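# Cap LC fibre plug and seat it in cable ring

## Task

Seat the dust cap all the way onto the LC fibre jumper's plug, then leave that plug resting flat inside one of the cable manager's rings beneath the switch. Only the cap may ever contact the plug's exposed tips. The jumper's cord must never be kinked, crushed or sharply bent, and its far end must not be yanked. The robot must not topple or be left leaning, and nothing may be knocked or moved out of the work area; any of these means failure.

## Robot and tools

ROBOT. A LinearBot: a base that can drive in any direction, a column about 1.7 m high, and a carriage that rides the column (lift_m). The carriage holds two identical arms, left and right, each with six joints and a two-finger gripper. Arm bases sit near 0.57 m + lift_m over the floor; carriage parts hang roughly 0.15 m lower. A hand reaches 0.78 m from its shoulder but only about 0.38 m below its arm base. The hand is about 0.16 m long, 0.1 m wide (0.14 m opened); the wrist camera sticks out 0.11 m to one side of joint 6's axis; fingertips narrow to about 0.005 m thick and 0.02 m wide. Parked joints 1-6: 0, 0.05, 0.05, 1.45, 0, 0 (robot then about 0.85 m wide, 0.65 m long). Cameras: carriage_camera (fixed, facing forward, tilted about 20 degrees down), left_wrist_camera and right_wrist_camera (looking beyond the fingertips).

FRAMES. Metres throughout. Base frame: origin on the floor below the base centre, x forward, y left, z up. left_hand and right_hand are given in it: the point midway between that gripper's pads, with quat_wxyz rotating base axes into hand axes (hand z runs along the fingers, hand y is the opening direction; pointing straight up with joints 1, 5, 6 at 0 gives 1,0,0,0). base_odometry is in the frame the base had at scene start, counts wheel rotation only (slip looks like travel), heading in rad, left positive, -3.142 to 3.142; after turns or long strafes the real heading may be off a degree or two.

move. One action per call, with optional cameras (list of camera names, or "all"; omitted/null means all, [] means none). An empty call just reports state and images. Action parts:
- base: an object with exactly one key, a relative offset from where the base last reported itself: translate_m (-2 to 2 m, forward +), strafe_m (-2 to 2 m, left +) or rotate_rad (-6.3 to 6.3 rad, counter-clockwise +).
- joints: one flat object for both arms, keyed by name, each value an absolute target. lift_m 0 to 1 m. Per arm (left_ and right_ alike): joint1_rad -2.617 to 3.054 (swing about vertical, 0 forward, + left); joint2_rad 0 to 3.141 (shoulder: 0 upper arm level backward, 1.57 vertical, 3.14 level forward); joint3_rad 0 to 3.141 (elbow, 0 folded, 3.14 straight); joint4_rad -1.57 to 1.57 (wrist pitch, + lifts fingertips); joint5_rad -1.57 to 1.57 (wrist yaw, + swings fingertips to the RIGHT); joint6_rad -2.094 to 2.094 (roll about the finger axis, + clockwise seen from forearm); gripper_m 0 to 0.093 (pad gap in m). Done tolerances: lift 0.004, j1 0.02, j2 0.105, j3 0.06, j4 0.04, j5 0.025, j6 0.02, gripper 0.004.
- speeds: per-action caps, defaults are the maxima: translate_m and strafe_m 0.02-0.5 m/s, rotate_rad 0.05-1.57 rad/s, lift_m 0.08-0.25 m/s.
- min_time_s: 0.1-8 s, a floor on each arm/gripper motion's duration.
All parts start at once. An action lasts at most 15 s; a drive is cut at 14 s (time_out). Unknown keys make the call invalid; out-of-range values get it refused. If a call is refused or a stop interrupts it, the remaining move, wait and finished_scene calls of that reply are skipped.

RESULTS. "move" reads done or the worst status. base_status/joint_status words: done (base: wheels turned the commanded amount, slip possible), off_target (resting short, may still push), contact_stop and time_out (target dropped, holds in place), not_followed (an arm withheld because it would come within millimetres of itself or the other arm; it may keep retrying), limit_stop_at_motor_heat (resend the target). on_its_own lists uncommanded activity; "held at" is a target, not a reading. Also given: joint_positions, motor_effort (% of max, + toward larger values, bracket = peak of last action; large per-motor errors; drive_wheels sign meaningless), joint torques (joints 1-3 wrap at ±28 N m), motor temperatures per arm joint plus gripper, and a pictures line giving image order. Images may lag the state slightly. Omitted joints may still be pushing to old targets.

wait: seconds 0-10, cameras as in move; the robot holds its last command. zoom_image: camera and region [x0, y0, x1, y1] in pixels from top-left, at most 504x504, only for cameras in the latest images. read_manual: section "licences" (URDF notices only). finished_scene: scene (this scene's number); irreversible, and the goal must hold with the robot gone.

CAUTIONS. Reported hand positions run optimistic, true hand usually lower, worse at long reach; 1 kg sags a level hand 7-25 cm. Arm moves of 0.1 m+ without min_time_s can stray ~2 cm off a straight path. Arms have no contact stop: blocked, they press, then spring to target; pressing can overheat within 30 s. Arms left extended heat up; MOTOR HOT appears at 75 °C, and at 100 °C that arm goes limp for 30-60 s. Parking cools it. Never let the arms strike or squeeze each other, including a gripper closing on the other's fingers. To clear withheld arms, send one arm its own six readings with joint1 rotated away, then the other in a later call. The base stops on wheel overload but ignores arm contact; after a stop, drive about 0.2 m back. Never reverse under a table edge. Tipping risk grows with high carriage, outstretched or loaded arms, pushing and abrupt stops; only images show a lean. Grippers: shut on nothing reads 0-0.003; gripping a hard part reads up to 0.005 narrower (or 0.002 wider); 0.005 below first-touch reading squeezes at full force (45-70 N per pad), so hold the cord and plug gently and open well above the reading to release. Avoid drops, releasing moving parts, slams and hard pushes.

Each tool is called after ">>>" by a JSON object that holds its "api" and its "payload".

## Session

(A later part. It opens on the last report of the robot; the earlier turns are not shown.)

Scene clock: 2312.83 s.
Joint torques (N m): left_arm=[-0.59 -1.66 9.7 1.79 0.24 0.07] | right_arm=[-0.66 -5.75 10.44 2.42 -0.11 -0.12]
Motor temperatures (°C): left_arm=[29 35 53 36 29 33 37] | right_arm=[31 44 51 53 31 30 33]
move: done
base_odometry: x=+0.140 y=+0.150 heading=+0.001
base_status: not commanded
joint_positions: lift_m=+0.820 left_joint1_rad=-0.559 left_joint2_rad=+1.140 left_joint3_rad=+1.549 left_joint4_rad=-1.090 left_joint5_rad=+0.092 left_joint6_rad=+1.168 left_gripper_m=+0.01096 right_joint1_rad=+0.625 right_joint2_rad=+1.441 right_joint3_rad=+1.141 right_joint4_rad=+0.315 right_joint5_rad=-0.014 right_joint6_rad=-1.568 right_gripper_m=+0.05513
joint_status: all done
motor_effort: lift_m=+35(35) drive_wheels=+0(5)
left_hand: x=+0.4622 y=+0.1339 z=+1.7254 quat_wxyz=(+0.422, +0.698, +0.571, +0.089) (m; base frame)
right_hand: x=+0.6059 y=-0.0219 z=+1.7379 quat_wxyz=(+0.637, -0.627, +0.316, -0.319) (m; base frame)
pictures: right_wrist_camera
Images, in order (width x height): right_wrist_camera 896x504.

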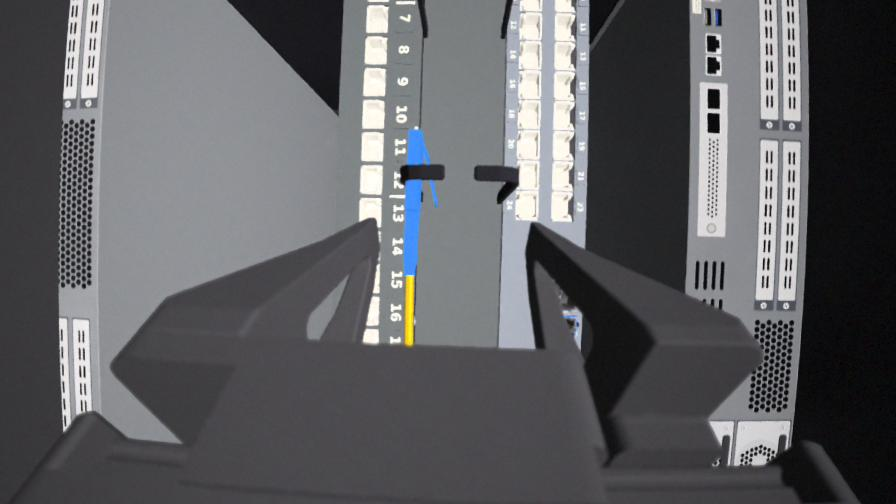

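>>> {"api": "move", "payload": {"joints": {"right_joint1_rad": 0.594, "right_joint2_rad": 1.493, "right_joint3_rad": 1.119, "right_joint4_rad": 0.355, "right_joint5_rad": -0.052, "right_joint6_rad": -1.579}, "min_time_s": 1.5, "cameras": ["right_wrist_camera"]}}

>>> {"api": "zoom_image", "payload": {"camera": "right_wrist_camera", "region": [350, 90, 570, 310]}}

Scene clock: 2378.07 s.
Joint torques (N m): left_arm=[-0.59 -1.68 9.7 1.79 0.23 0.06] | right_arm=[-0.65 -6.11 6.72 2.65 -0.11 -0.12]
Motor temperatures (°C): left_arm=[29 35 54 38 29 33 37] | right_arm=[31 42 54 52 31 30 33]
move: done
base_odometry: x=+0.140 y=+0.150 heading=+0.001
base_status: not commanded
joint_positions: lift_m=+0.820 left_joint1_rad=-0.559 left_joint2_rad=+1.140 left_joint3_rad=+1.549 left_joint4_rad=-1.090 left_joint5_rad=+0.092 left_joint6_rad=+1.168 left_gripper_m=+0.01096 right_joint1_rad=+0.600 right_joint2_rad=+1.479 right_joint3_rad=+1.135 right_joint4_rad=+0.354 right_joint5_rad=-0.042 right_joint6_rad=-1.569 right_gripper_m=+0.05513
joint_status: all done
motor_effort: lift_m=+35(35) drive_wheels=-1(5)
left_hand: x=+0.4622 y=+0.1339 z=+1.7254 quat_wxyz=(+0.422, +0.698, +0.571, +0.089) (m; base frame)
right_hand: x=+0.6175 y=-0.0229 z=+1.7268 quat_wxyz=(+0.636, -0.629, +0.315, -0.318) (m; base frame)
pictures: right_wrist_camera
Images, in order (width x height): right_wrist_camera 896x504.

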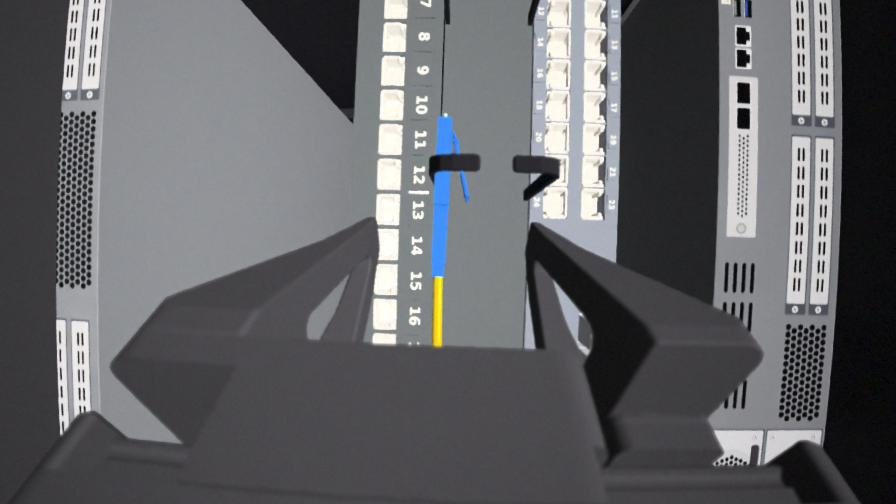

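Scaled by 2.291 from the camera's 896x504 image, which has a finer 1280x720 frame.

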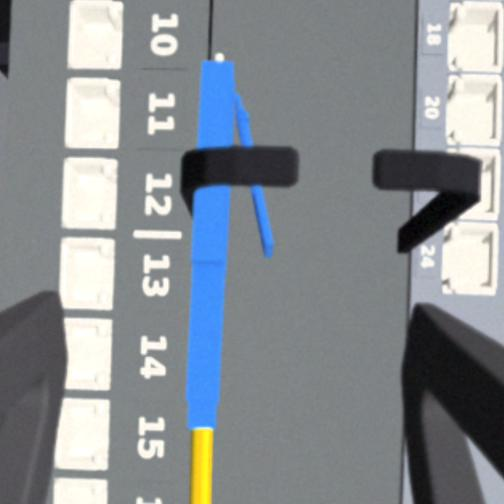

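>>> {"api": "move", "payload": {"joints": {"right_joint1_rad": 0.578, "right_joint2_rad": 1.493, "right_joint3_rad": 1.108, "right_joint4_rad": 0.353, "right_joint5_rad": -0.071, "right_joint6_rad": -1.579}, "min_time_s": 1.5, "cameras": ["right_wrist_camera"]}}

>>> {"api": "zoom_image", "payload": {"camera": "right_wrist_camera", "region": [350, 90, 570, 310]}}

Scene clock: 2439.67 s.
Joint torques (N m): left_arm=[-0.58 -1.66 9.7 1.79 0.24 0.06] | right_arm=[-0.64 -6.15 6.71 2.59 -0.1 -0.12]
Motor temperatures (°C): left_arm=[29 35 55 39 29 33 37] | right_arm=[31 43 53 52 31 30 33]
move: done
base_odometry: x=+0.140 y=+0.150 heading=+0.001
base_status: not commanded
joint_positions: lift_m=+0.820 left_joint1_rad=-0.559 left_joint2_rad=+1.140 left_joint3_rad=+1.549 left_joint4_rad=-1.090 left_joint5_rad=+0.093 left_joint6_rad=+1.168 left_gripper_m=+0.01096 right_joint1_rad=+0.584 right_joint2_rad=+1.479 right_joint3_rad=+1.124 right_joint4_rad=+0.357 right_joint5_rad=-0.061 right_joint6_rad=-1.569 right_gripper_m=+0.05513
joint_status: all done
motor_effort: lift_m=+35(35) drive_wheels=+1(4)
left_hand: x=+0.4622 y=+0.1338 z=+1.7255 quat_wxyz=(+0.422, +0.698, +0.571, +0.089) (m; base frame)
right_hand: x=+0.6198 y=-0.0269 z=+1.7221 quat_wxyz=(+0.634, -0.632, +0.316, -0.316) (m; base frame)
pictures: right_wrist_camera
Images, in order (width x height): right_wrist_camera 896x504.

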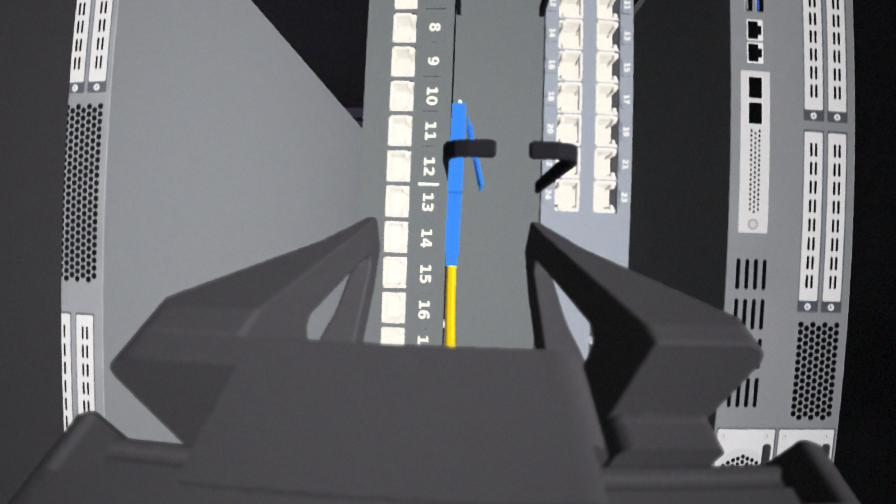

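Scaled by 2.291 from the camera's 896x504 image, which has a finer 1280x720 frame.

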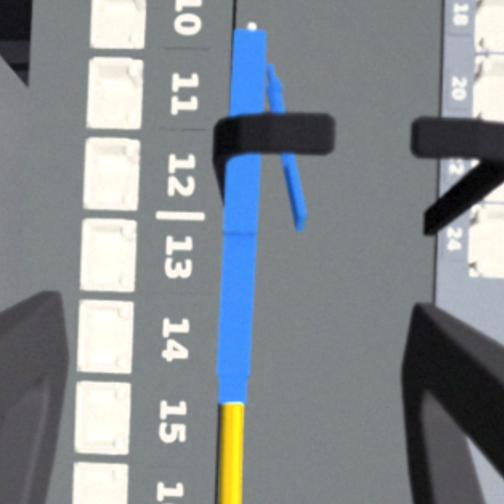

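>>> {"api": "move", "payload": {"joints": {"right_gripper_m": 0.014}, "min_time_s": 1.5, "cameras": ["right_wrist_camera"]}}

>>> {"api": "zoom_image", "payload": {"camera": "right_wrist_camera", "region": [350, 90, 570, 310]}}

Scene clock: 2453.63 s.
Joint torques (N m): left_arm=[-0.58 -1.68 9.7 1.78 0.24 0.07] | right_arm=[-0.65 -6.15 6.74 2.59 -0.1 -0.11]
Motor temperatures (°C): left_arm=[29 35 56 40 29 33 37] | right_arm=[31 43 53 52 31 30 33]
move: done
base_odometry: x=+0.140 y=+0.150 heading=+0.001
base_status: not commanded
joint_positions: lift_m=+0.820 left_joint1_rad=-0.559 left_joint2_rad=+1.140 left_joint3_rad=+1.549 left_joint4_rad=-1.090 left_joint5_rad=+0.093 left_joint6_rad=+1.168 left_gripper_m=+0.01096 right_joint1_rad=+0.584 right_joint2_rad=+1.479 right_joint3_rad=+1.123 right_joint4_rad=+0.357 right_joint5_rad=-0.062 right_joint6_rad=-1.569 right_gripper_m=+0.01414
joint_status: all done
motor_effort: lift_m=+35(35) drive_wheels=-1(4)
left_hand: x=+0.4622 y=+0.1338 z=+1.7255 quat_wxyz=(+0.422, +0.698, +0.571, +0.089) (m; base frame)
right_hand: x=+0.6197 y=-0.0268 z=+1.7218 quat_wxyz=(+0.634, -0.632, +0.316, -0.315) (m; base frame)
pictures: right_wrist_camera
Images, in order (width x height): right_wrist_camera 896x504.

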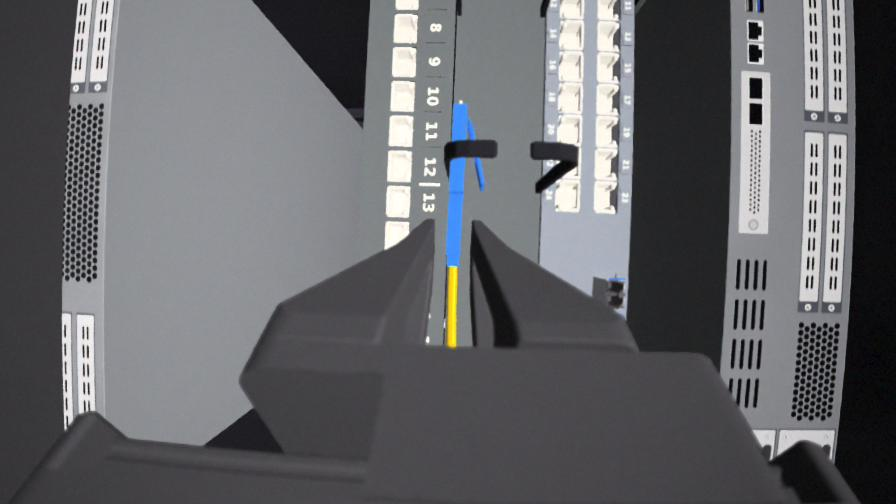

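Scaled by 2.291 from the camera's 896x504 image, which has a finer 1280x720 frame.

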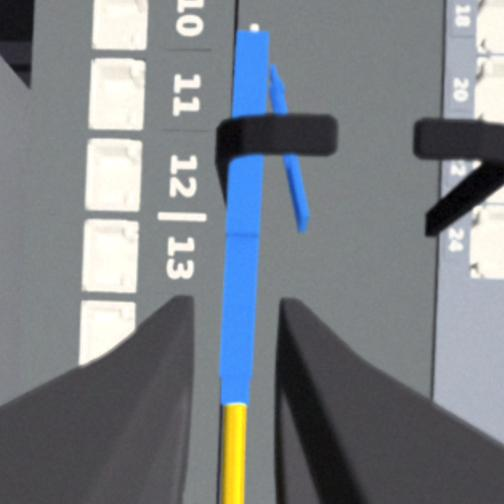

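>>> {"api": "move", "payload": {"joints": {"right_gripper_m": 0.0065}, "min_time_s": 1.5, "cameras": ["right_wrist_camera"]}}

>>> {"api": "zoom_image", "payload": {"camera": "right_wrist_camera", "region": [350, 90, 570, 310]}}

Scene clock: 2459.57 s.
Joint torques (N m): left_arm=[-0.59 -1.68 9.7 1.79 0.24 0.06] | right_arm=[-0.64 -6.15 6.75 2.59 -0.1 -0.11]
Motor temperatures (°C): left_arm=[29 35 56 40 29 33 37] | right_arm=[31 43 53 52 31 30 33]
move: done
base_odometry: x=+0.140 y=+0.150 heading=+0.001
base_status: not commanded
joint_positions: lift_m=+0.820 left_joint1_rad=-0.559 left_joint2_rad=+1.140 left_joint3_rad=+1.549 left_joint4_rad=-1.090 left_joint5_rad=+0.093 left_joint6_rad=+1.168 left_gripper_m=+0.01096 right_joint1_rad=+0.584 right_joint2_rad=+1.479 right_joint3_rad=+1.123 right_joint4_rad=+0.357 right_joint5_rad=-0.062 right_joint6_rad=-1.569 right_gripper_m=+0.00663
joint_status: all done
motor_effort: lift_m=+35(35) drive_wheels=+0(5)
left_hand: x=+0.4622 y=+0.1338 z=+1.7255 quat_wxyz=(+0.422, +0.698, +0.571, +0.089) (m; base frame)
right_hand: x=+0.6197 y=-0.0268 z=+1.7218 quat_wxyz=(+0.634, -0.632, +0.316, -0.315) (m; base frame)
pictures: right_wrist_camera
Images, in order (width x height): right_wrist_camera 896x504.

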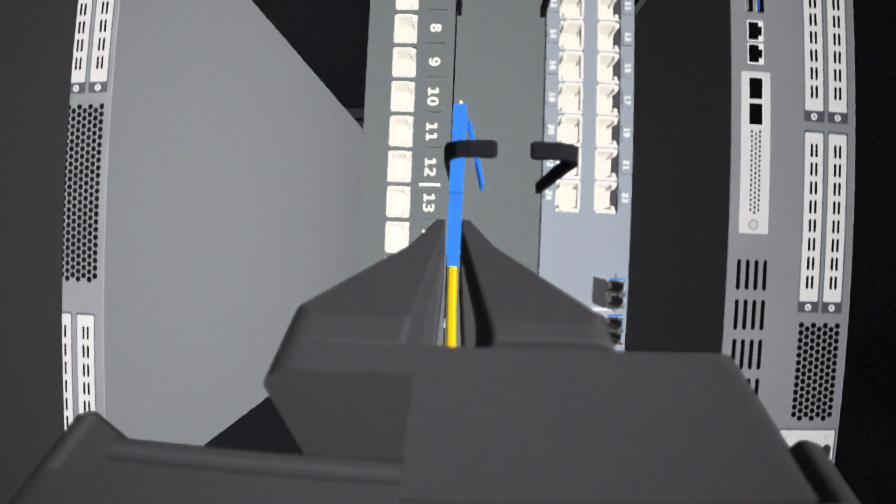

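Scaled by 2.291 from the camera's 896x504 image, which has a finer 1280x720 frame.

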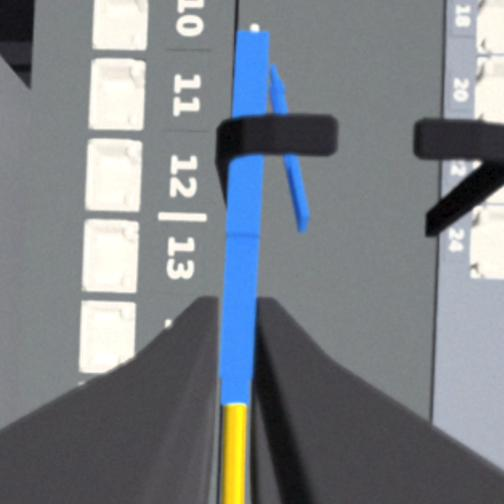

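>>> {"api": "move", "payload": {"joints": {"right_gripper_m": 0.0052}, "min_time_s": 1.0, "cameras": []}}

>>> {"api": "move", "payload": {"joints": {"right_gripper_m": 0.0044}, "min_time_s": 1.0, "cameras": ["right_wrist_camera"]}}

>>> {"api": "zoom_image", "payload": {"camera": "right_wrist_camera", "region": [350, 90, 570, 310]}}

Scene clock: 2465.83 s.
Joint torques (N m): left_arm=[-0.62 -1.65 9.69 1.79 0.23 0.07] | right_arm=[-0.66 -6.13 6.74 2.58 -0.09 -0.12]
Motor temperatures (°C): left_arm=[29 35 56 40 29 33 37] | right_arm=[31 43 52 52 31 30 33]
move: done
base_odometry: x=+0.140 y=+0.150 heading=+0.001
base_status: not commanded
joint_positions: lift_m=+0.820 left_joint1_rad=-0.559 left_joint2_rad=+1.140 left_joint3_rad=+1.549 left_joint4_rad=-1.090 left_joint5_rad=+0.093 left_joint6_rad=+1.168 left_gripper_m=+0.01096 right_joint1_rad=+0.584 right_joint2_rad=+1.479 right_joint3_rad=+1.123 right_joint4_rad=+0.357 right_joint5_rad=-0.062 right_joint6_rad=-1.569 right_gripper_m=+0.00537
joint_status: all done
motor_effort: lift_m=+35(35) drive_wheels=-3(4)
left_hand: x=+0.4622 y=+0.1338 z=+1.7255 quat_wxyz=(+0.422, +0.698, +0.571, +0.089) (m; base frame)
right_hand: x=+0.6197 y=-0.0268 z=+1.7218 quat_wxyz=(+0.634, -0.632, +0.315, -0.315) (m; base frame)
pictures: none
No camera images: "cameras" was empty.

Scene clock: 2467.13 s.
Joint torques (N m): left_arm=[-0.59 -1.66 9.7 1.79 0.24 0.07] | right_arm=[-0.66 -6.12 6.75 2.58 -0.1 -0.12]
Motor temperatures (°C): left_arm=[29 35 56 40 29 33 37] | right_arm=[31 43 52 52 31 30 33]
move: done
base_odometry: x=+0.140 y=+0.150 heading=+0.001
base_status: not commanded
joint_positions: lift_m=+0.820 left_joint1_rad=-0.559 left_joint2_rad=+1.140 left_joint3_rad=+1.549 left_joint4_rad=-1.090 left_joint5_rad=+0.093 left_joint6_rad=+1.168 left_gripper_m=+0.01096 right_joint1_rad=+0.584 right_joint2_rad=+1.479 right_joint3_rad=+1.123 right_joint4_rad=+0.358 right_joint5_rad=-0.062 right_joint6_rad=-1.569 right_gripper_m=+0.00477
joint_status: all done
motor_effort: lift_m=+35(35) drive_wheels=-4(6)
left_hand: x=+0.4622 y=+0.1338 z=+1.7255 quat_wxyz=(+0.422, +0.698, +0.571, +0.089) (m; base frame)
right_hand: x=+0.6197 y=-0.0268 z=+1.7220 quat_wxyz=(+0.634, -0.632, +0.315, -0.315) (m; base frame)
pictures: right_wrist_camera
Images, in order (width x height): right_wrist_camera 896x504.

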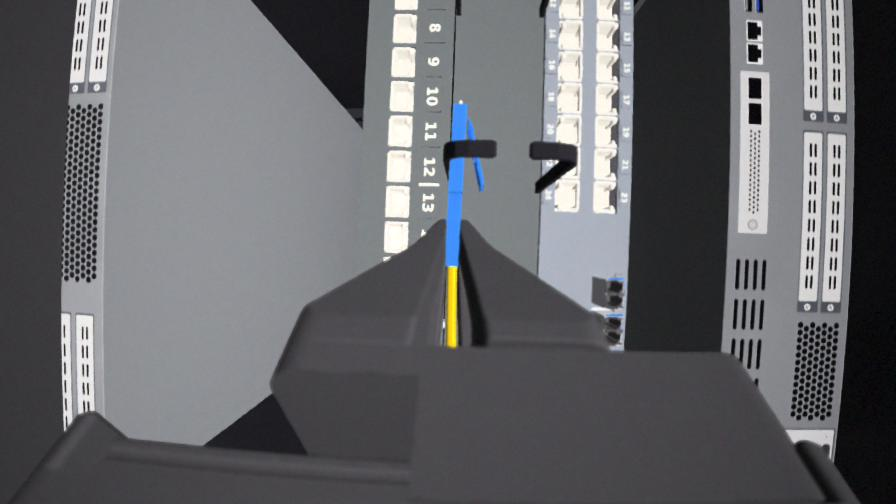

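Scaled by 2.291 from the camera's 896x504 image, which has a finer 1280x720 frame.

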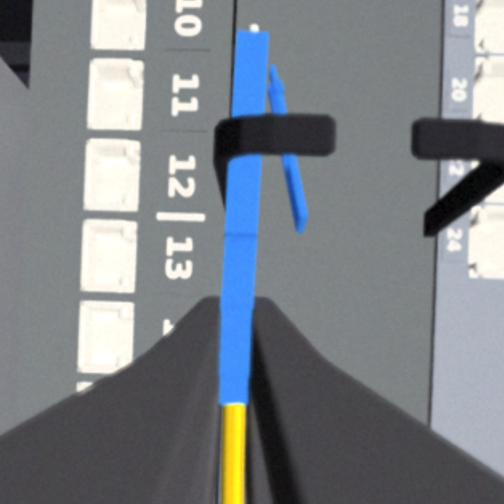

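>>> {"api": "move", "payload": {"joints": {"right_gripper_m": 0.0038}, "min_time_s": 1.0, "cameras": []}}

Scene clock: 2472.57 s.
Joint torques (N m): left_arm=[-0.59 -1.63 9.7 1.79 0.24 0.07] | right_arm=[-0.65 -6.15 6.75 2.58 -0.1 -0.12]
Motor temperatures (°C): left_arm=[29 35 56 40 29 33 37] | right_arm=[31 43 52 53 31 30 33]
move: done
base_odometry: x=+0.140 y=+0.150 heading=+0.001
base_status: not commanded
joint_positions: lift_m=+0.820 left_joint1_rad=-0.559 left_joint2_rad=+1.140 left_joint3_rad=+1.549 left_joint4_rad=-1.090 left_joint5_rad=+0.093 left_joint6_rad=+1.168 left_gripper_m=+0.01096 right_joint1_rad=+0.584 right_joint2_rad=+1.479 right_joint3_rad=+1.123 right_joint4_rad=+0.358 right_joint5_rad=-0.062 right_joint6_rad=-1.569 right_gripper_m=+0.00386
joint_status: all done
motor_effort: lift_m=+35(35) drive_wheels=-2(4)
left_hand: x=+0.4622 y=+0.1338 z=+1.7255 quat_wxyz=(+0.422, +0.698, +0.571, +0.089) (m; base frame)
right_hand: x=+0.6197 y=-0.0268 z=+1.7220 quat_wxyz=(+0.634, -0.632, +0.315, -0.315) (m; base frame)
pictures: none
No camera images: "cameras" was empty.

>>> {"api": "move", "payload": {"cameras": ["right_wrist_camera"]}}

>>> {"api": "zoom_image", "payload": {"camera": "right_wrist_camera", "region": [400, 140, 510, 300]}}

Scene clock: 2475.87 s.
Joint torques (N m): left_arm=[-0.58 -1.66 9.7 1.79 0.24 0.06] | right_arm=[-0.65 -6.13 6.76 2.57 -0.1 -0.11]
Motor temperatures (°C): left_arm=[29 35 56 40 29 33 37] | right_arm=[31 43 52 53 31 30 33]
base_odometry: x=+0.140 y=+0.150 heading=+0.001
base_status: not commanded
joint_positions: lift_m=+0.820 left_joint1_rad=-0.559 left_joint2_rad=+1.140 left_joint3_rad=+1.549 left_joint4_rad=-1.090 left_joint5_rad=+0.093 left_joint6_rad=+1.168 left_gripper_m=+0.01096 right_joint1_rad=+0.584 right_joint2_rad=+1.479 right_joint3_rad=+1.123 right_joint4_rad=+0.358 right_joint5_rad=-0.062 right_joint6_rad=-1.569 right_gripper_m=+0.00392
joint_status: all done
motor_effort: lift_m=+35(35) drive_wheels=-3(4)
left_hand: x=+0.4622 y=+0.1338 z=+1.7255 quat_wxyz=(+0.422, +0.698, +0.571, +0.089) (m; base frame)
right_hand: x=+0.6197 y=-0.0268 z=+1.7220 quat_wxyz=(+0.634, -0.632, +0.315, -0.315) (m; base frame)
pictures: right_wrist_camera
Images, in order (width x height): right_wrist_camera 896x504.

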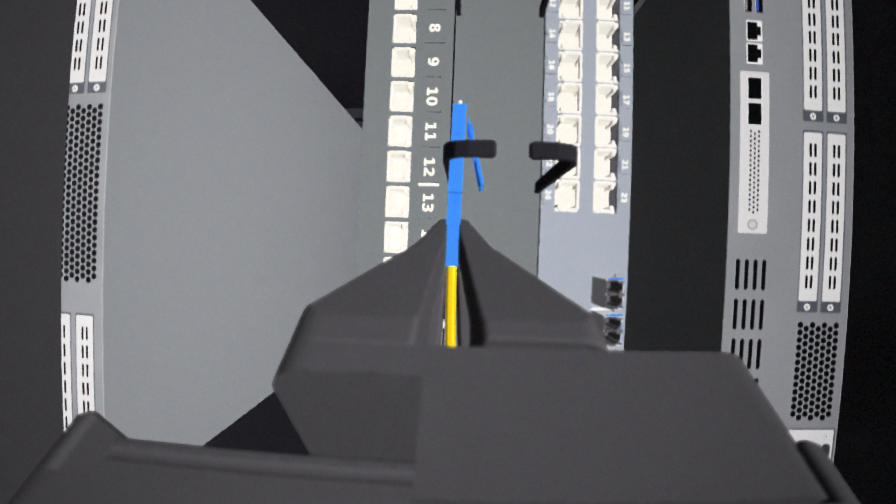

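Scaled by 3.150 from the camera's 896x504 image, which has a finer 1280x720 frame.

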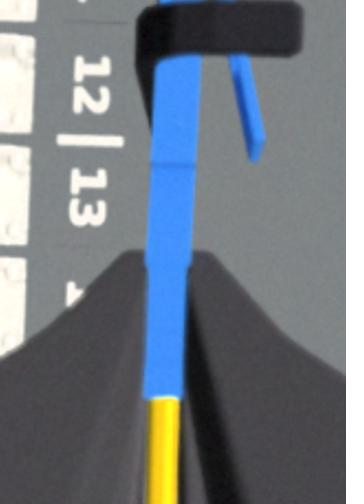

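>>> {"api": "move", "payload": {"joints": {"right_gripper_m": 0.0033}, "min_time_s": 1.0, "cameras": ["right_wrist_camera"]}}

>>> {"api": "zoom_image", "payload": {"camera": "right_wrist_camera", "region": [400, 140, 510, 300]}}

Scene clock: 2491.03 s.
Joint torques (N m): left_arm=[-0.58 -1.65 9.66 1.79 0.24 0.07] | right_arm=[-0.65 -6.15 6.74 2.57 -0.1 -0.11]
Motor temperatures (°C): left_arm=[29 35 56 40 29 33 37] | right_arm=[31 43 52 53 31 30 33]
move: done
base_odometry: x=+0.140 y=+0.150 heading=+0.001
base_status: not commanded
joint_positions: lift_m=+0.820 left_joint1_rad=-0.559 left_joint2_rad=+1.140 left_joint3_rad=+1.549 left_joint4_rad=-1.090 left_joint5_rad=+0.093 left_joint6_rad=+1.168 left_gripper_m=+0.01096 right_joint1_rad=+0.584 right_joint2_rad=+1.479 right_joint3_rad=+1.123 right_joint4_rad=+0.358 right_joint5_rad=-0.062 right_joint6_rad=-1.569 right_gripper_m=+0.00344
joint_status: all done
motor_effort: lift_m=+35(35) drive_wheels=-2(4)
left_hand: x=+0.4622 y=+0.1338 z=+1.7255 quat_wxyz=(+0.422, +0.698, +0.571, +0.089) (m; base frame)
right_hand: x=+0.6197 y=-0.0268 z=+1.7220 quat_wxyz=(+0.634, -0.632, +0.315, -0.315) (m; base frame)
pictures: right_wrist_camera
Images, in order (width x height): right_wrist_camera 896x504.

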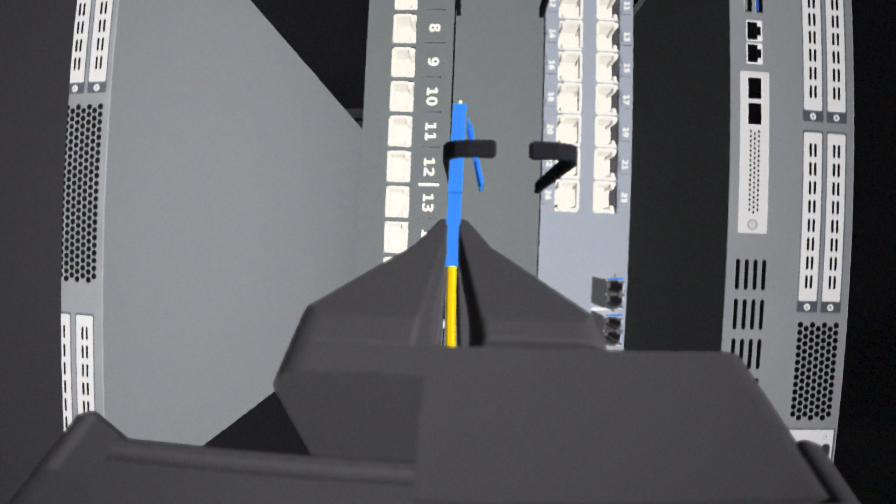

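Scaled by 3.150 from the camera's 896x504 image, which has a finer 1280x720 frame.

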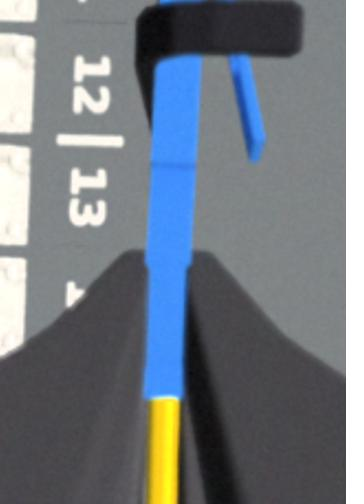

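>>> {"api": "move", "payload": {"joints": {"lift_m": 0.824}, "speeds": {"lift_m": 0.08}, "cameras": ["right_wrist_camera"]}}

>>> {"api": "zoom_image", "payload": {"camera": "right_wrist_camera", "region": [400, 90, 510, 250]}}

Scene clock: 2500.60 s.
Joint torques (N m): left_arm=[-0.61 -1.66 9.36 1.82 0.23 0.07] | right_arm=[-0.65 -6.37 6.94 2.55 -0.1 -0.12]
Motor temperatures (°C): left_arm=[29 35 56 41 29 33 37] | right_arm=[31 43 52 53 31 30 33]
move: done
base_odometry: x=+0.140 y=+0.150 heading=+0.001
base_status: not commanded
joint_positions: lift_m=+0.824 left_joint1_rad=-0.559 left_joint2_rad=+1.140 left_joint3_rad=+1.553 left_joint4_rad=-1.093 left_joint5_rad=+0.093 left_joint6_rad=+1.169 left_gripper_m=+0.01096 right_joint1_rad=+0.584 right_joint2_rad=+1.480 right_joint3_rad=+1.121 right_joint4_rad=+0.360 right_joint5_rad=-0.063 right_joint6_rad=-1.570 right_gripper_m=+0.00355
joint_status: all done
motor_effort: lift_m=+36(42) drive_wheels=-4(4)
left_hand: x=+0.4618 y=+0.1340 z=+1.7303 quat_wxyz=(+0.423, +0.698, +0.571, +0.089) (m; base frame)
right_hand: x=+0.6199 y=-0.0266 z=+1.7247 quat_wxyz=(+0.633, -0.632, +0.315, -0.315) (m; base frame)
pictures: right_wrist_camera
Images, in order (width x height): right_wrist_camera 896x504.

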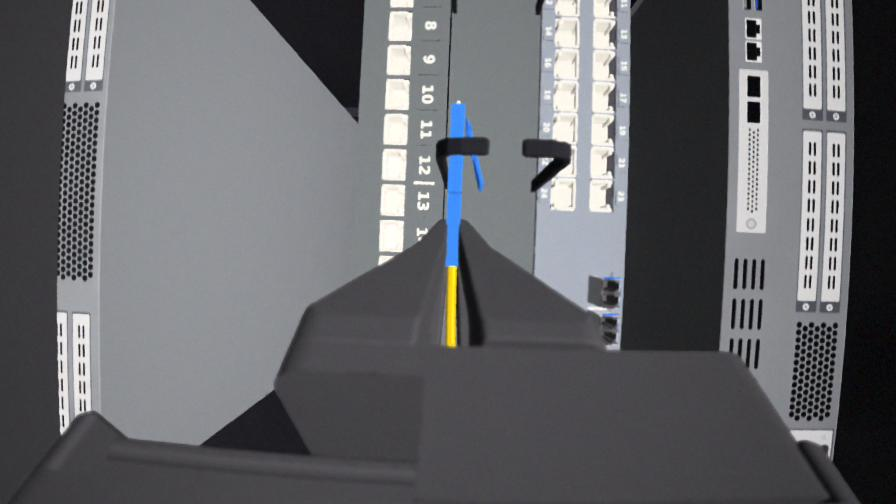

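Scaled by 3.150 from the camera's 896x504 image, which has a finer 1280x720 frame.

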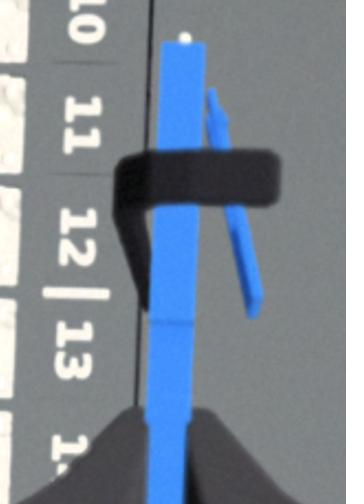

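>>> {"api": "move", "payload": {"joints": {"lift_m": 0.831}, "speeds": {"lift_m": 0.08}, "cameras": ["right_wrist_camera"]}}

>>> {"api": "zoom_image", "payload": {"camera": "right_wrist_camera", "region": [400, 90, 510, 250]}}

Scene clock: 2601.23 s.
Joint torques (N m): left_arm=[-0.59 -1.68 9.1 1.86 0.23 0.05] | right_arm=[-0.65 -6.49 7.17 2.51 -0.09 -0.11]
Motor temperatures (°C): left_arm=[29 34 54 41 29 33 37] | right_arm=[31 41 49 55 31 30 34]
move: done
base_odometry: x=+0.140 y=+0.150 heading=+0.001
base_status: not commanded
joint_positions: lift_m=+0.831 left_joint1_rad=-0.559 left_joint2_rad=+1.140 left_joint3_rad=+1.555 left_joint4_rad=-1.095 left_joint5_rad=+0.093 left_joint6_rad=+1.169 left_gripper_m=+0.01096 right_joint1_rad=+0.584 right_joint2_rad=+1.483 right_joint3_rad=+1.119 right_joint4_rad=+0.363 right_joint5_rad=-0.063 right_joint6_rad=-1.570 right_gripper_m=+0.00342
joint_status: all done
motor_effort: lift_m=+36(43) drive_wheels=+0(5)
left_hand: x=+0.4616 y=+0.1342 z=+1.7378 quat_wxyz=(+0.423, +0.698, +0.571, +0.089) (m; base frame)
right_hand: x=+0.6203 y=-0.0263 z=+1.7300 quat_wxyz=(+0.633, -0.633, +0.316, -0.315) (m; base frame)
pictures: right_wrist_camera
Images, in order (width x height): right_wrist_camera 896x504.

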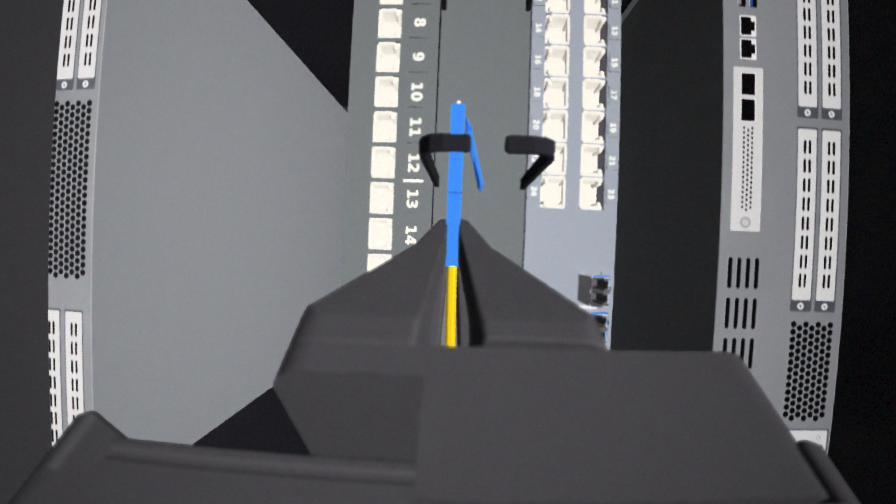

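Scaled by 3.150 from the camera's 896x504 image, which has a finer 1280x720 frame.

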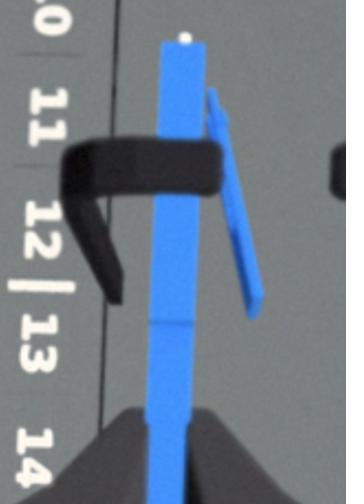

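>>> {"api": "move", "payload": {"joints": {"right_joint1_rad": 0.570, "right_joint2_rad": 1.564, "right_joint3_rad": 0.964, "right_joint4_rad": 0.783, "right_joint5_rad": -0.095, "right_joint6_rad": -1.723}, "min_time_s": 3.0, "cameras": ["right_wrist_camera"]}}

>>> {"api": "zoom_image", "payload": {"camera": "right_wrist_camera", "region": [360, 60, 560, 260]}}

Scene clock: 2668.70 s.
Joint torques (N m): left_arm=[-0.59 -1.65 9.1 1.85 0.23 0.06] | right_arm=[-0.72 -6.35 6.42 2.53 -0.07 -0.13]
Motor temperatures (°C): left_arm=[29 34 58 42 29 33 37] | right_arm=[31 42 51 56 31 30 35]
move: done
base_odometry: x=+0.140 y=+0.150 heading=+0.001
base_status: not commanded
joint_positions: lift_m=+0.831 left_joint1_rad=-0.559 left_joint2_rad=+1.140 left_joint3_rad=+1.555 left_joint4_rad=-1.095 left_joint5_rad=+0.093 left_joint6_rad=+1.169 left_gripper_m=+0.01096 right_joint1_rad=+0.576 right_joint2_rad=+1.549 right_joint3_rad=+0.979 right_joint4_rad=+0.780 right_joint5_rad=-0.085 right_joint6_rad=-1.712 right_gripper_m=+0.00347
joint_status: all done
motor_effort: lift_m=+36(36) drive_wheels=+5(7)
left_hand: x=+0.4616 y=+0.1342 z=+1.7378 quat_wxyz=(+0.423, +0.698, +0.571, +0.089) (m; base frame)
right_hand: x=+0.6204 y=-0.0261 z=+1.7323 quat_wxyz=(+0.669, -0.586, +0.230, -0.395) (m; base frame)
pictures: right_wrist_camera
Images, in order (width x height): right_wrist_camera 896x504.

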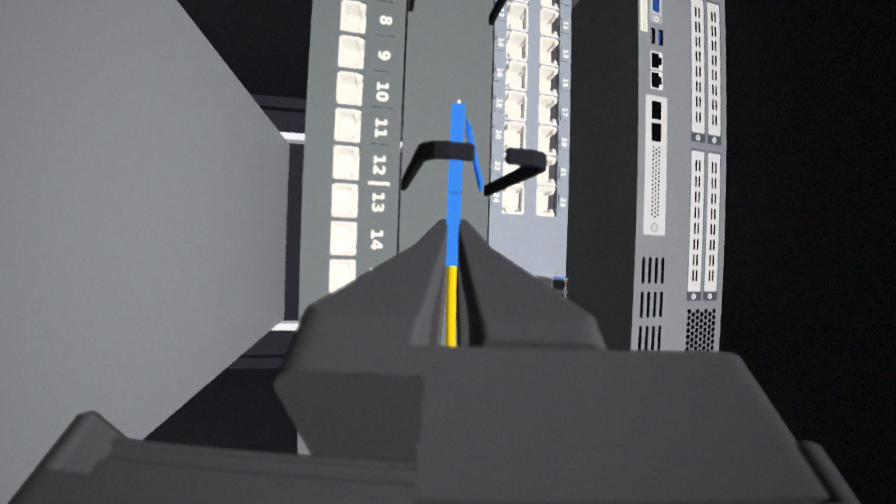

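Scaled by 2.520 from the camera's 896x504 image, which has a finer 1280x720 frame.

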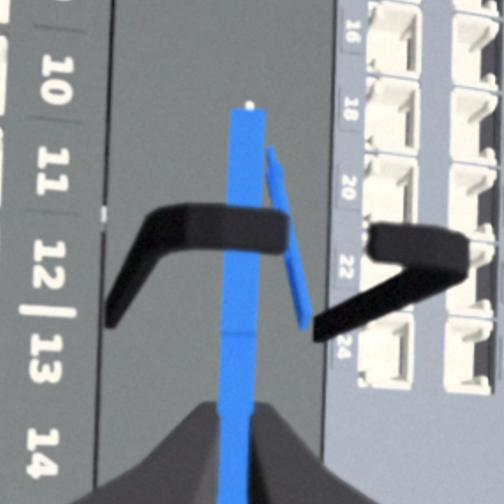

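>>> {"api": "move", "payload": {"joints": {"right_joint1_rad": 0.547, "right_joint2_rad": 1.707, "right_joint3_rad": 0.909, "right_joint4_rad": 1.186, "right_joint5_rad": -0.160, "right_joint6_rad": -1.850}, "min_time_s": 3.0, "cameras": ["right_wrist_camera"]}}

>>> {"api": "zoom_image", "payload": {"camera": "right_wrist_camera", "region": [360, 60, 560, 260]}}

Scene clock: 2676.80 s.
Joint torques (N m): left_arm=[-0.61 -1.65 9.13 1.84 0.24 0.06] | right_arm=[-0.65 -7.02 5.76 2.32 -0.04 -0.13]
Motor temperatures (°C): left_arm=[29 34 58 42 29 33 37] | right_arm=[31 42 50 55 31 30 35]
move: done
base_odometry: x=+0.140 y=+0.150 heading=+0.001
base_status: not commanded
joint_positions: lift_m=+0.831 left_joint1_rad=-0.559 left_joint2_rad=+1.140 left_joint3_rad=+1.555 left_joint4_rad=-1.095 left_joint5_rad=+0.093 left_joint6_rad=+1.169 left_gripper_m=+0.01096 right_joint1_rad=+0.553 right_joint2_rad=+1.691 right_joint3_rad=+0.923 right_joint4_rad=+1.183 right_joint5_rad=-0.150 right_joint6_rad=-1.840 right_gripper_m=+0.00353
joint_status: all done
motor_effort: lift_m=+36(36) drive_wheels=+2(6)
left_hand: x=+0.4616 y=+0.1342 z=+1.7378 quat_wxyz=(+0.423, +0.698, +0.571, +0.089) (m; base frame)
right_hand: x=+0.6212 y=-0.0262 z=+1.7318 quat_wxyz=(+0.693, -0.530, +0.141, -0.468) (m; base frame)
pictures: right_wrist_camera
Images, in order (width x height): right_wrist_camera 896x504.

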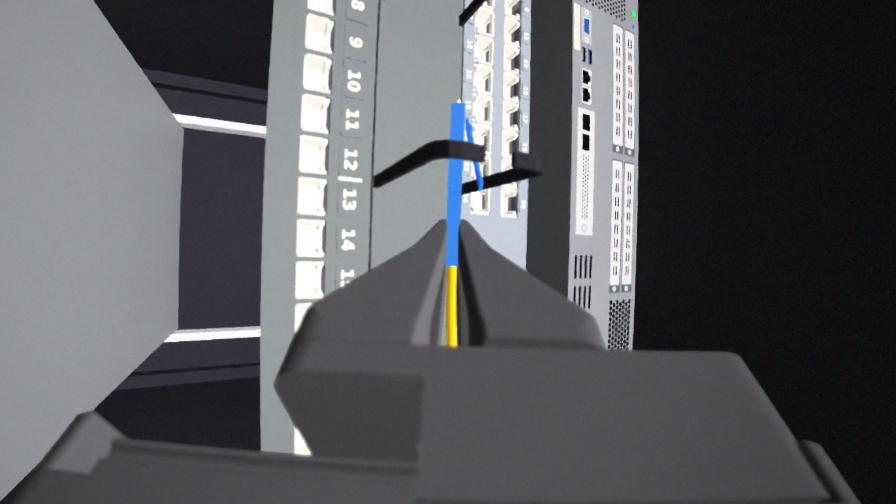

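Scaled by 2.520 from the camera's 896x504 image, which has a finer 1280x720 frame.

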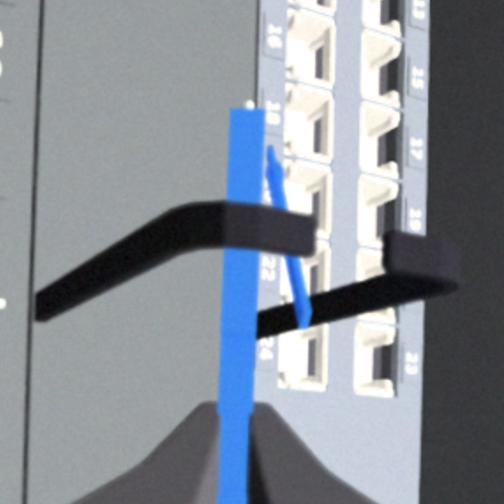

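>>> {"api": "move", "payload": {"joints": {"right_joint1_rad": 0.521, "right_joint2_rad": 1.853, "right_joint3_rad": 0.972, "right_joint4_rad": 1.472, "right_joint5_rad": -0.234, "right_joint6_rad": -1.933}, "min_time_s": 3.0, "cameras": ["right_wrist_camera", "carriage_camera"]}}

>>> {"api": "zoom_image", "payload": {"camera": "right_wrist_camera", "region": [360, 60, 560, 260]}}

Scene clock: 2691.20 s.
Joint torques (N m): left_arm=[-0.59 -1.68 9.1 1.85 0.23 0.07] | right_arm=[-0.64 -7.76 8.44 2.03 0.01 -0.14]
Motor temperatures (°C): left_arm=[29 34 59 42 29 33 37] | right_arm=[31 42 50 54 31 30 35]
move: done
base_odometry: x=+0.140 y=+0.150 heading=+0.001
base_status: not commanded
joint_positions: lift_m=+0.831 left_joint1_rad=-0.559 left_joint2_rad=+1.140 left_joint3_rad=+1.555 left_joint4_rad=-1.095 left_joint5_rad=+0.093 left_joint6_rad=+1.169 left_gripper_m=+0.01096 right_joint1_rad=+0.527 right_joint2_rad=+1.836 right_joint3_rad=+0.949 right_joint4_rad=+1.468 right_joint5_rad=-0.224 right_joint6_rad=-1.922 right_gripper_m=+0.00336
joint_status: all done
motor_effort: lift_m=+36(36) drive_wheels=+4(8)
left_hand: x=+0.4616 y=+0.1342 z=+1.7378 quat_wxyz=(+0.423, +0.698, +0.571, +0.089) (m; base frame)
right_hand: x=+0.6216 y=-0.0263 z=+1.7340 quat_wxyz=(+0.704, -0.477, +0.068, -0.521) (m; base frame)
pictures: carriage_camera, right_wrist_camera
Images, in order (width x height): carriage_camera 896x504, right_wrist_camera 896x504.

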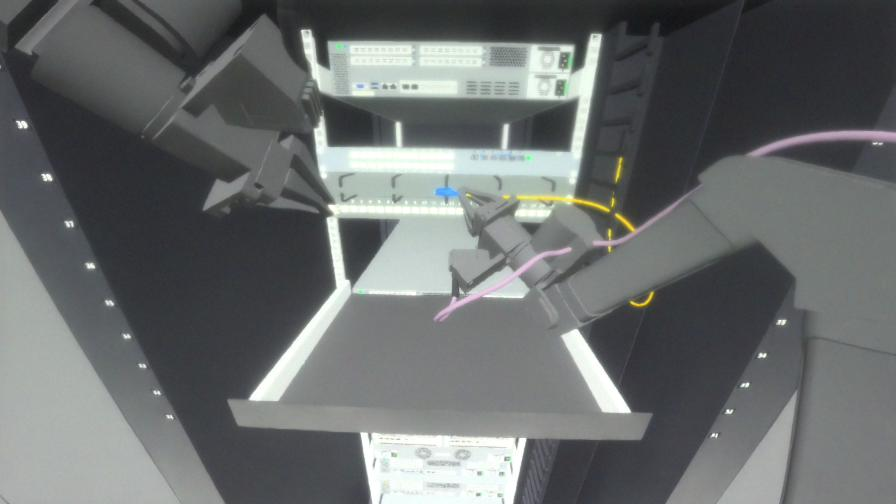

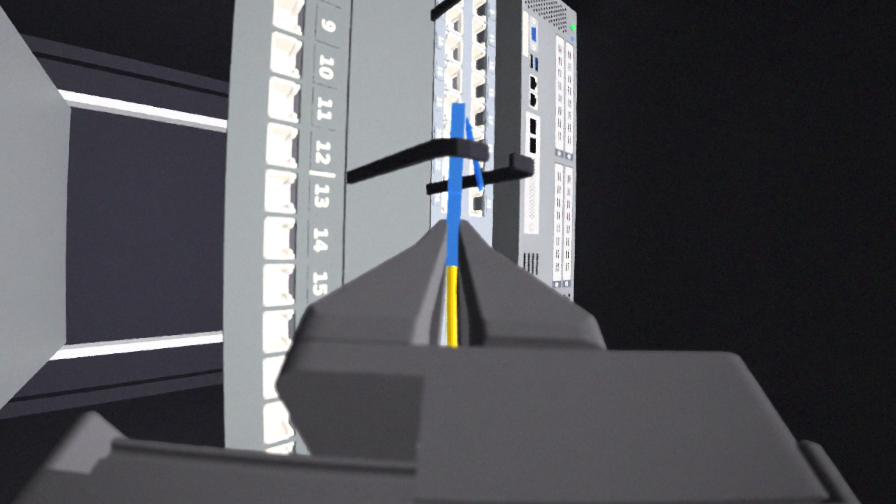

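Scaled by 2.520 from the camera's 896x504 image, which has a finer 1280x720 frame.

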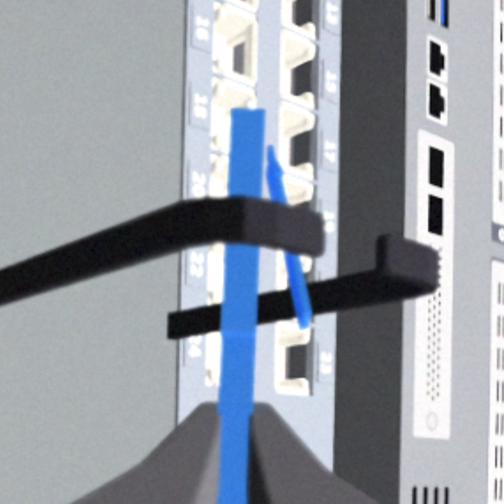

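>>> {"api": "move", "payload": {"cameras": ["left_wrist_camera"]}}

>>> {"api": "zoom_image", "payload": {"camera": "left_wrist_camera", "region": [390, 150, 510, 270]}}

Scene clock: 2729.77 s.
Joint torques (N m): left_arm=[-0.59 -1.65 9.13 1.84 0.23 0.06] | right_arm=[-0.62 -7.76 8.38 2.02 0.02 -0.15]
Motor temperatures (°C): left_arm=[29 34 59 43 29 33 37] | right_arm=[31 43 53 51 31 30 35]
base_odometry: x=+0.140 y=+0.150 heading=+0.001
base_status: not commanded
joint_positions: lift_m=+0.831 left_joint1_rad=-0.559 left_joint2_rad=+1.140 left_joint3_rad=+1.555 left_joint4_rad=-1.095 left_joint5_rad=+0.093 left_joint6_rad=+1.169 left_gripper_m=+0.01096 right_joint1_rad=+0.527 right_joint2_rad=+1.836 right_joint3_rad=+0.950 right_joint4_rad=+1.469 right_joint5_rad=-0.224 right_joint6_rad=-1.923 right_gripper_m=+0.00333
joint_status: all done
motor_effort: lift_m=+36(36) drive_wheels=+4(8)
left_hand: x=+0.4616 y=+0.1342 z=+1.7378 quat_wxyz=(+0.423, +0.698, +0.571, +0.089) (m; base frame)
right_hand: x=+0.6214 y=-0.0264 z=+1.7346 quat_wxyz=(+0.704, -0.476, +0.067, -0.522) (m; base frame)
pictures: left_wrist_camera
Images, in order (width x height): left_wrist_camera 896x504.

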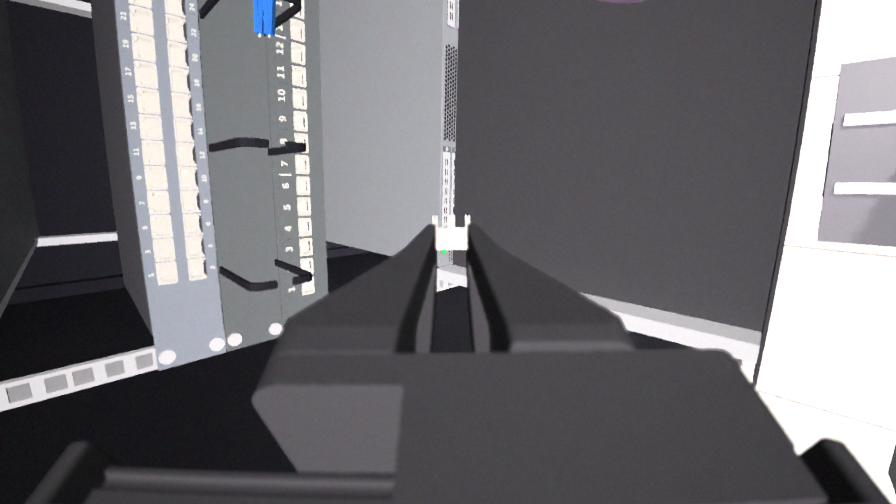

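Scaled by 4.200 from the camera's 896x504 image, which has a finer 1280x720 frame.

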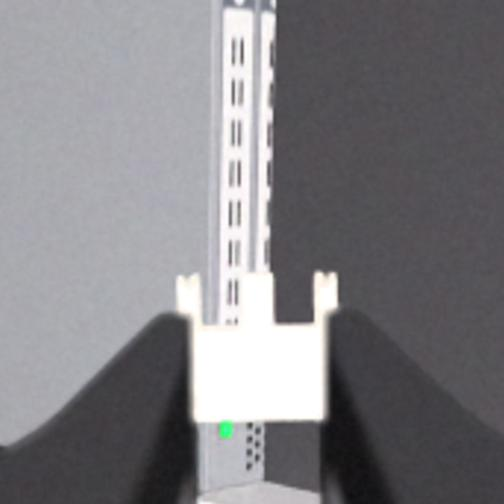

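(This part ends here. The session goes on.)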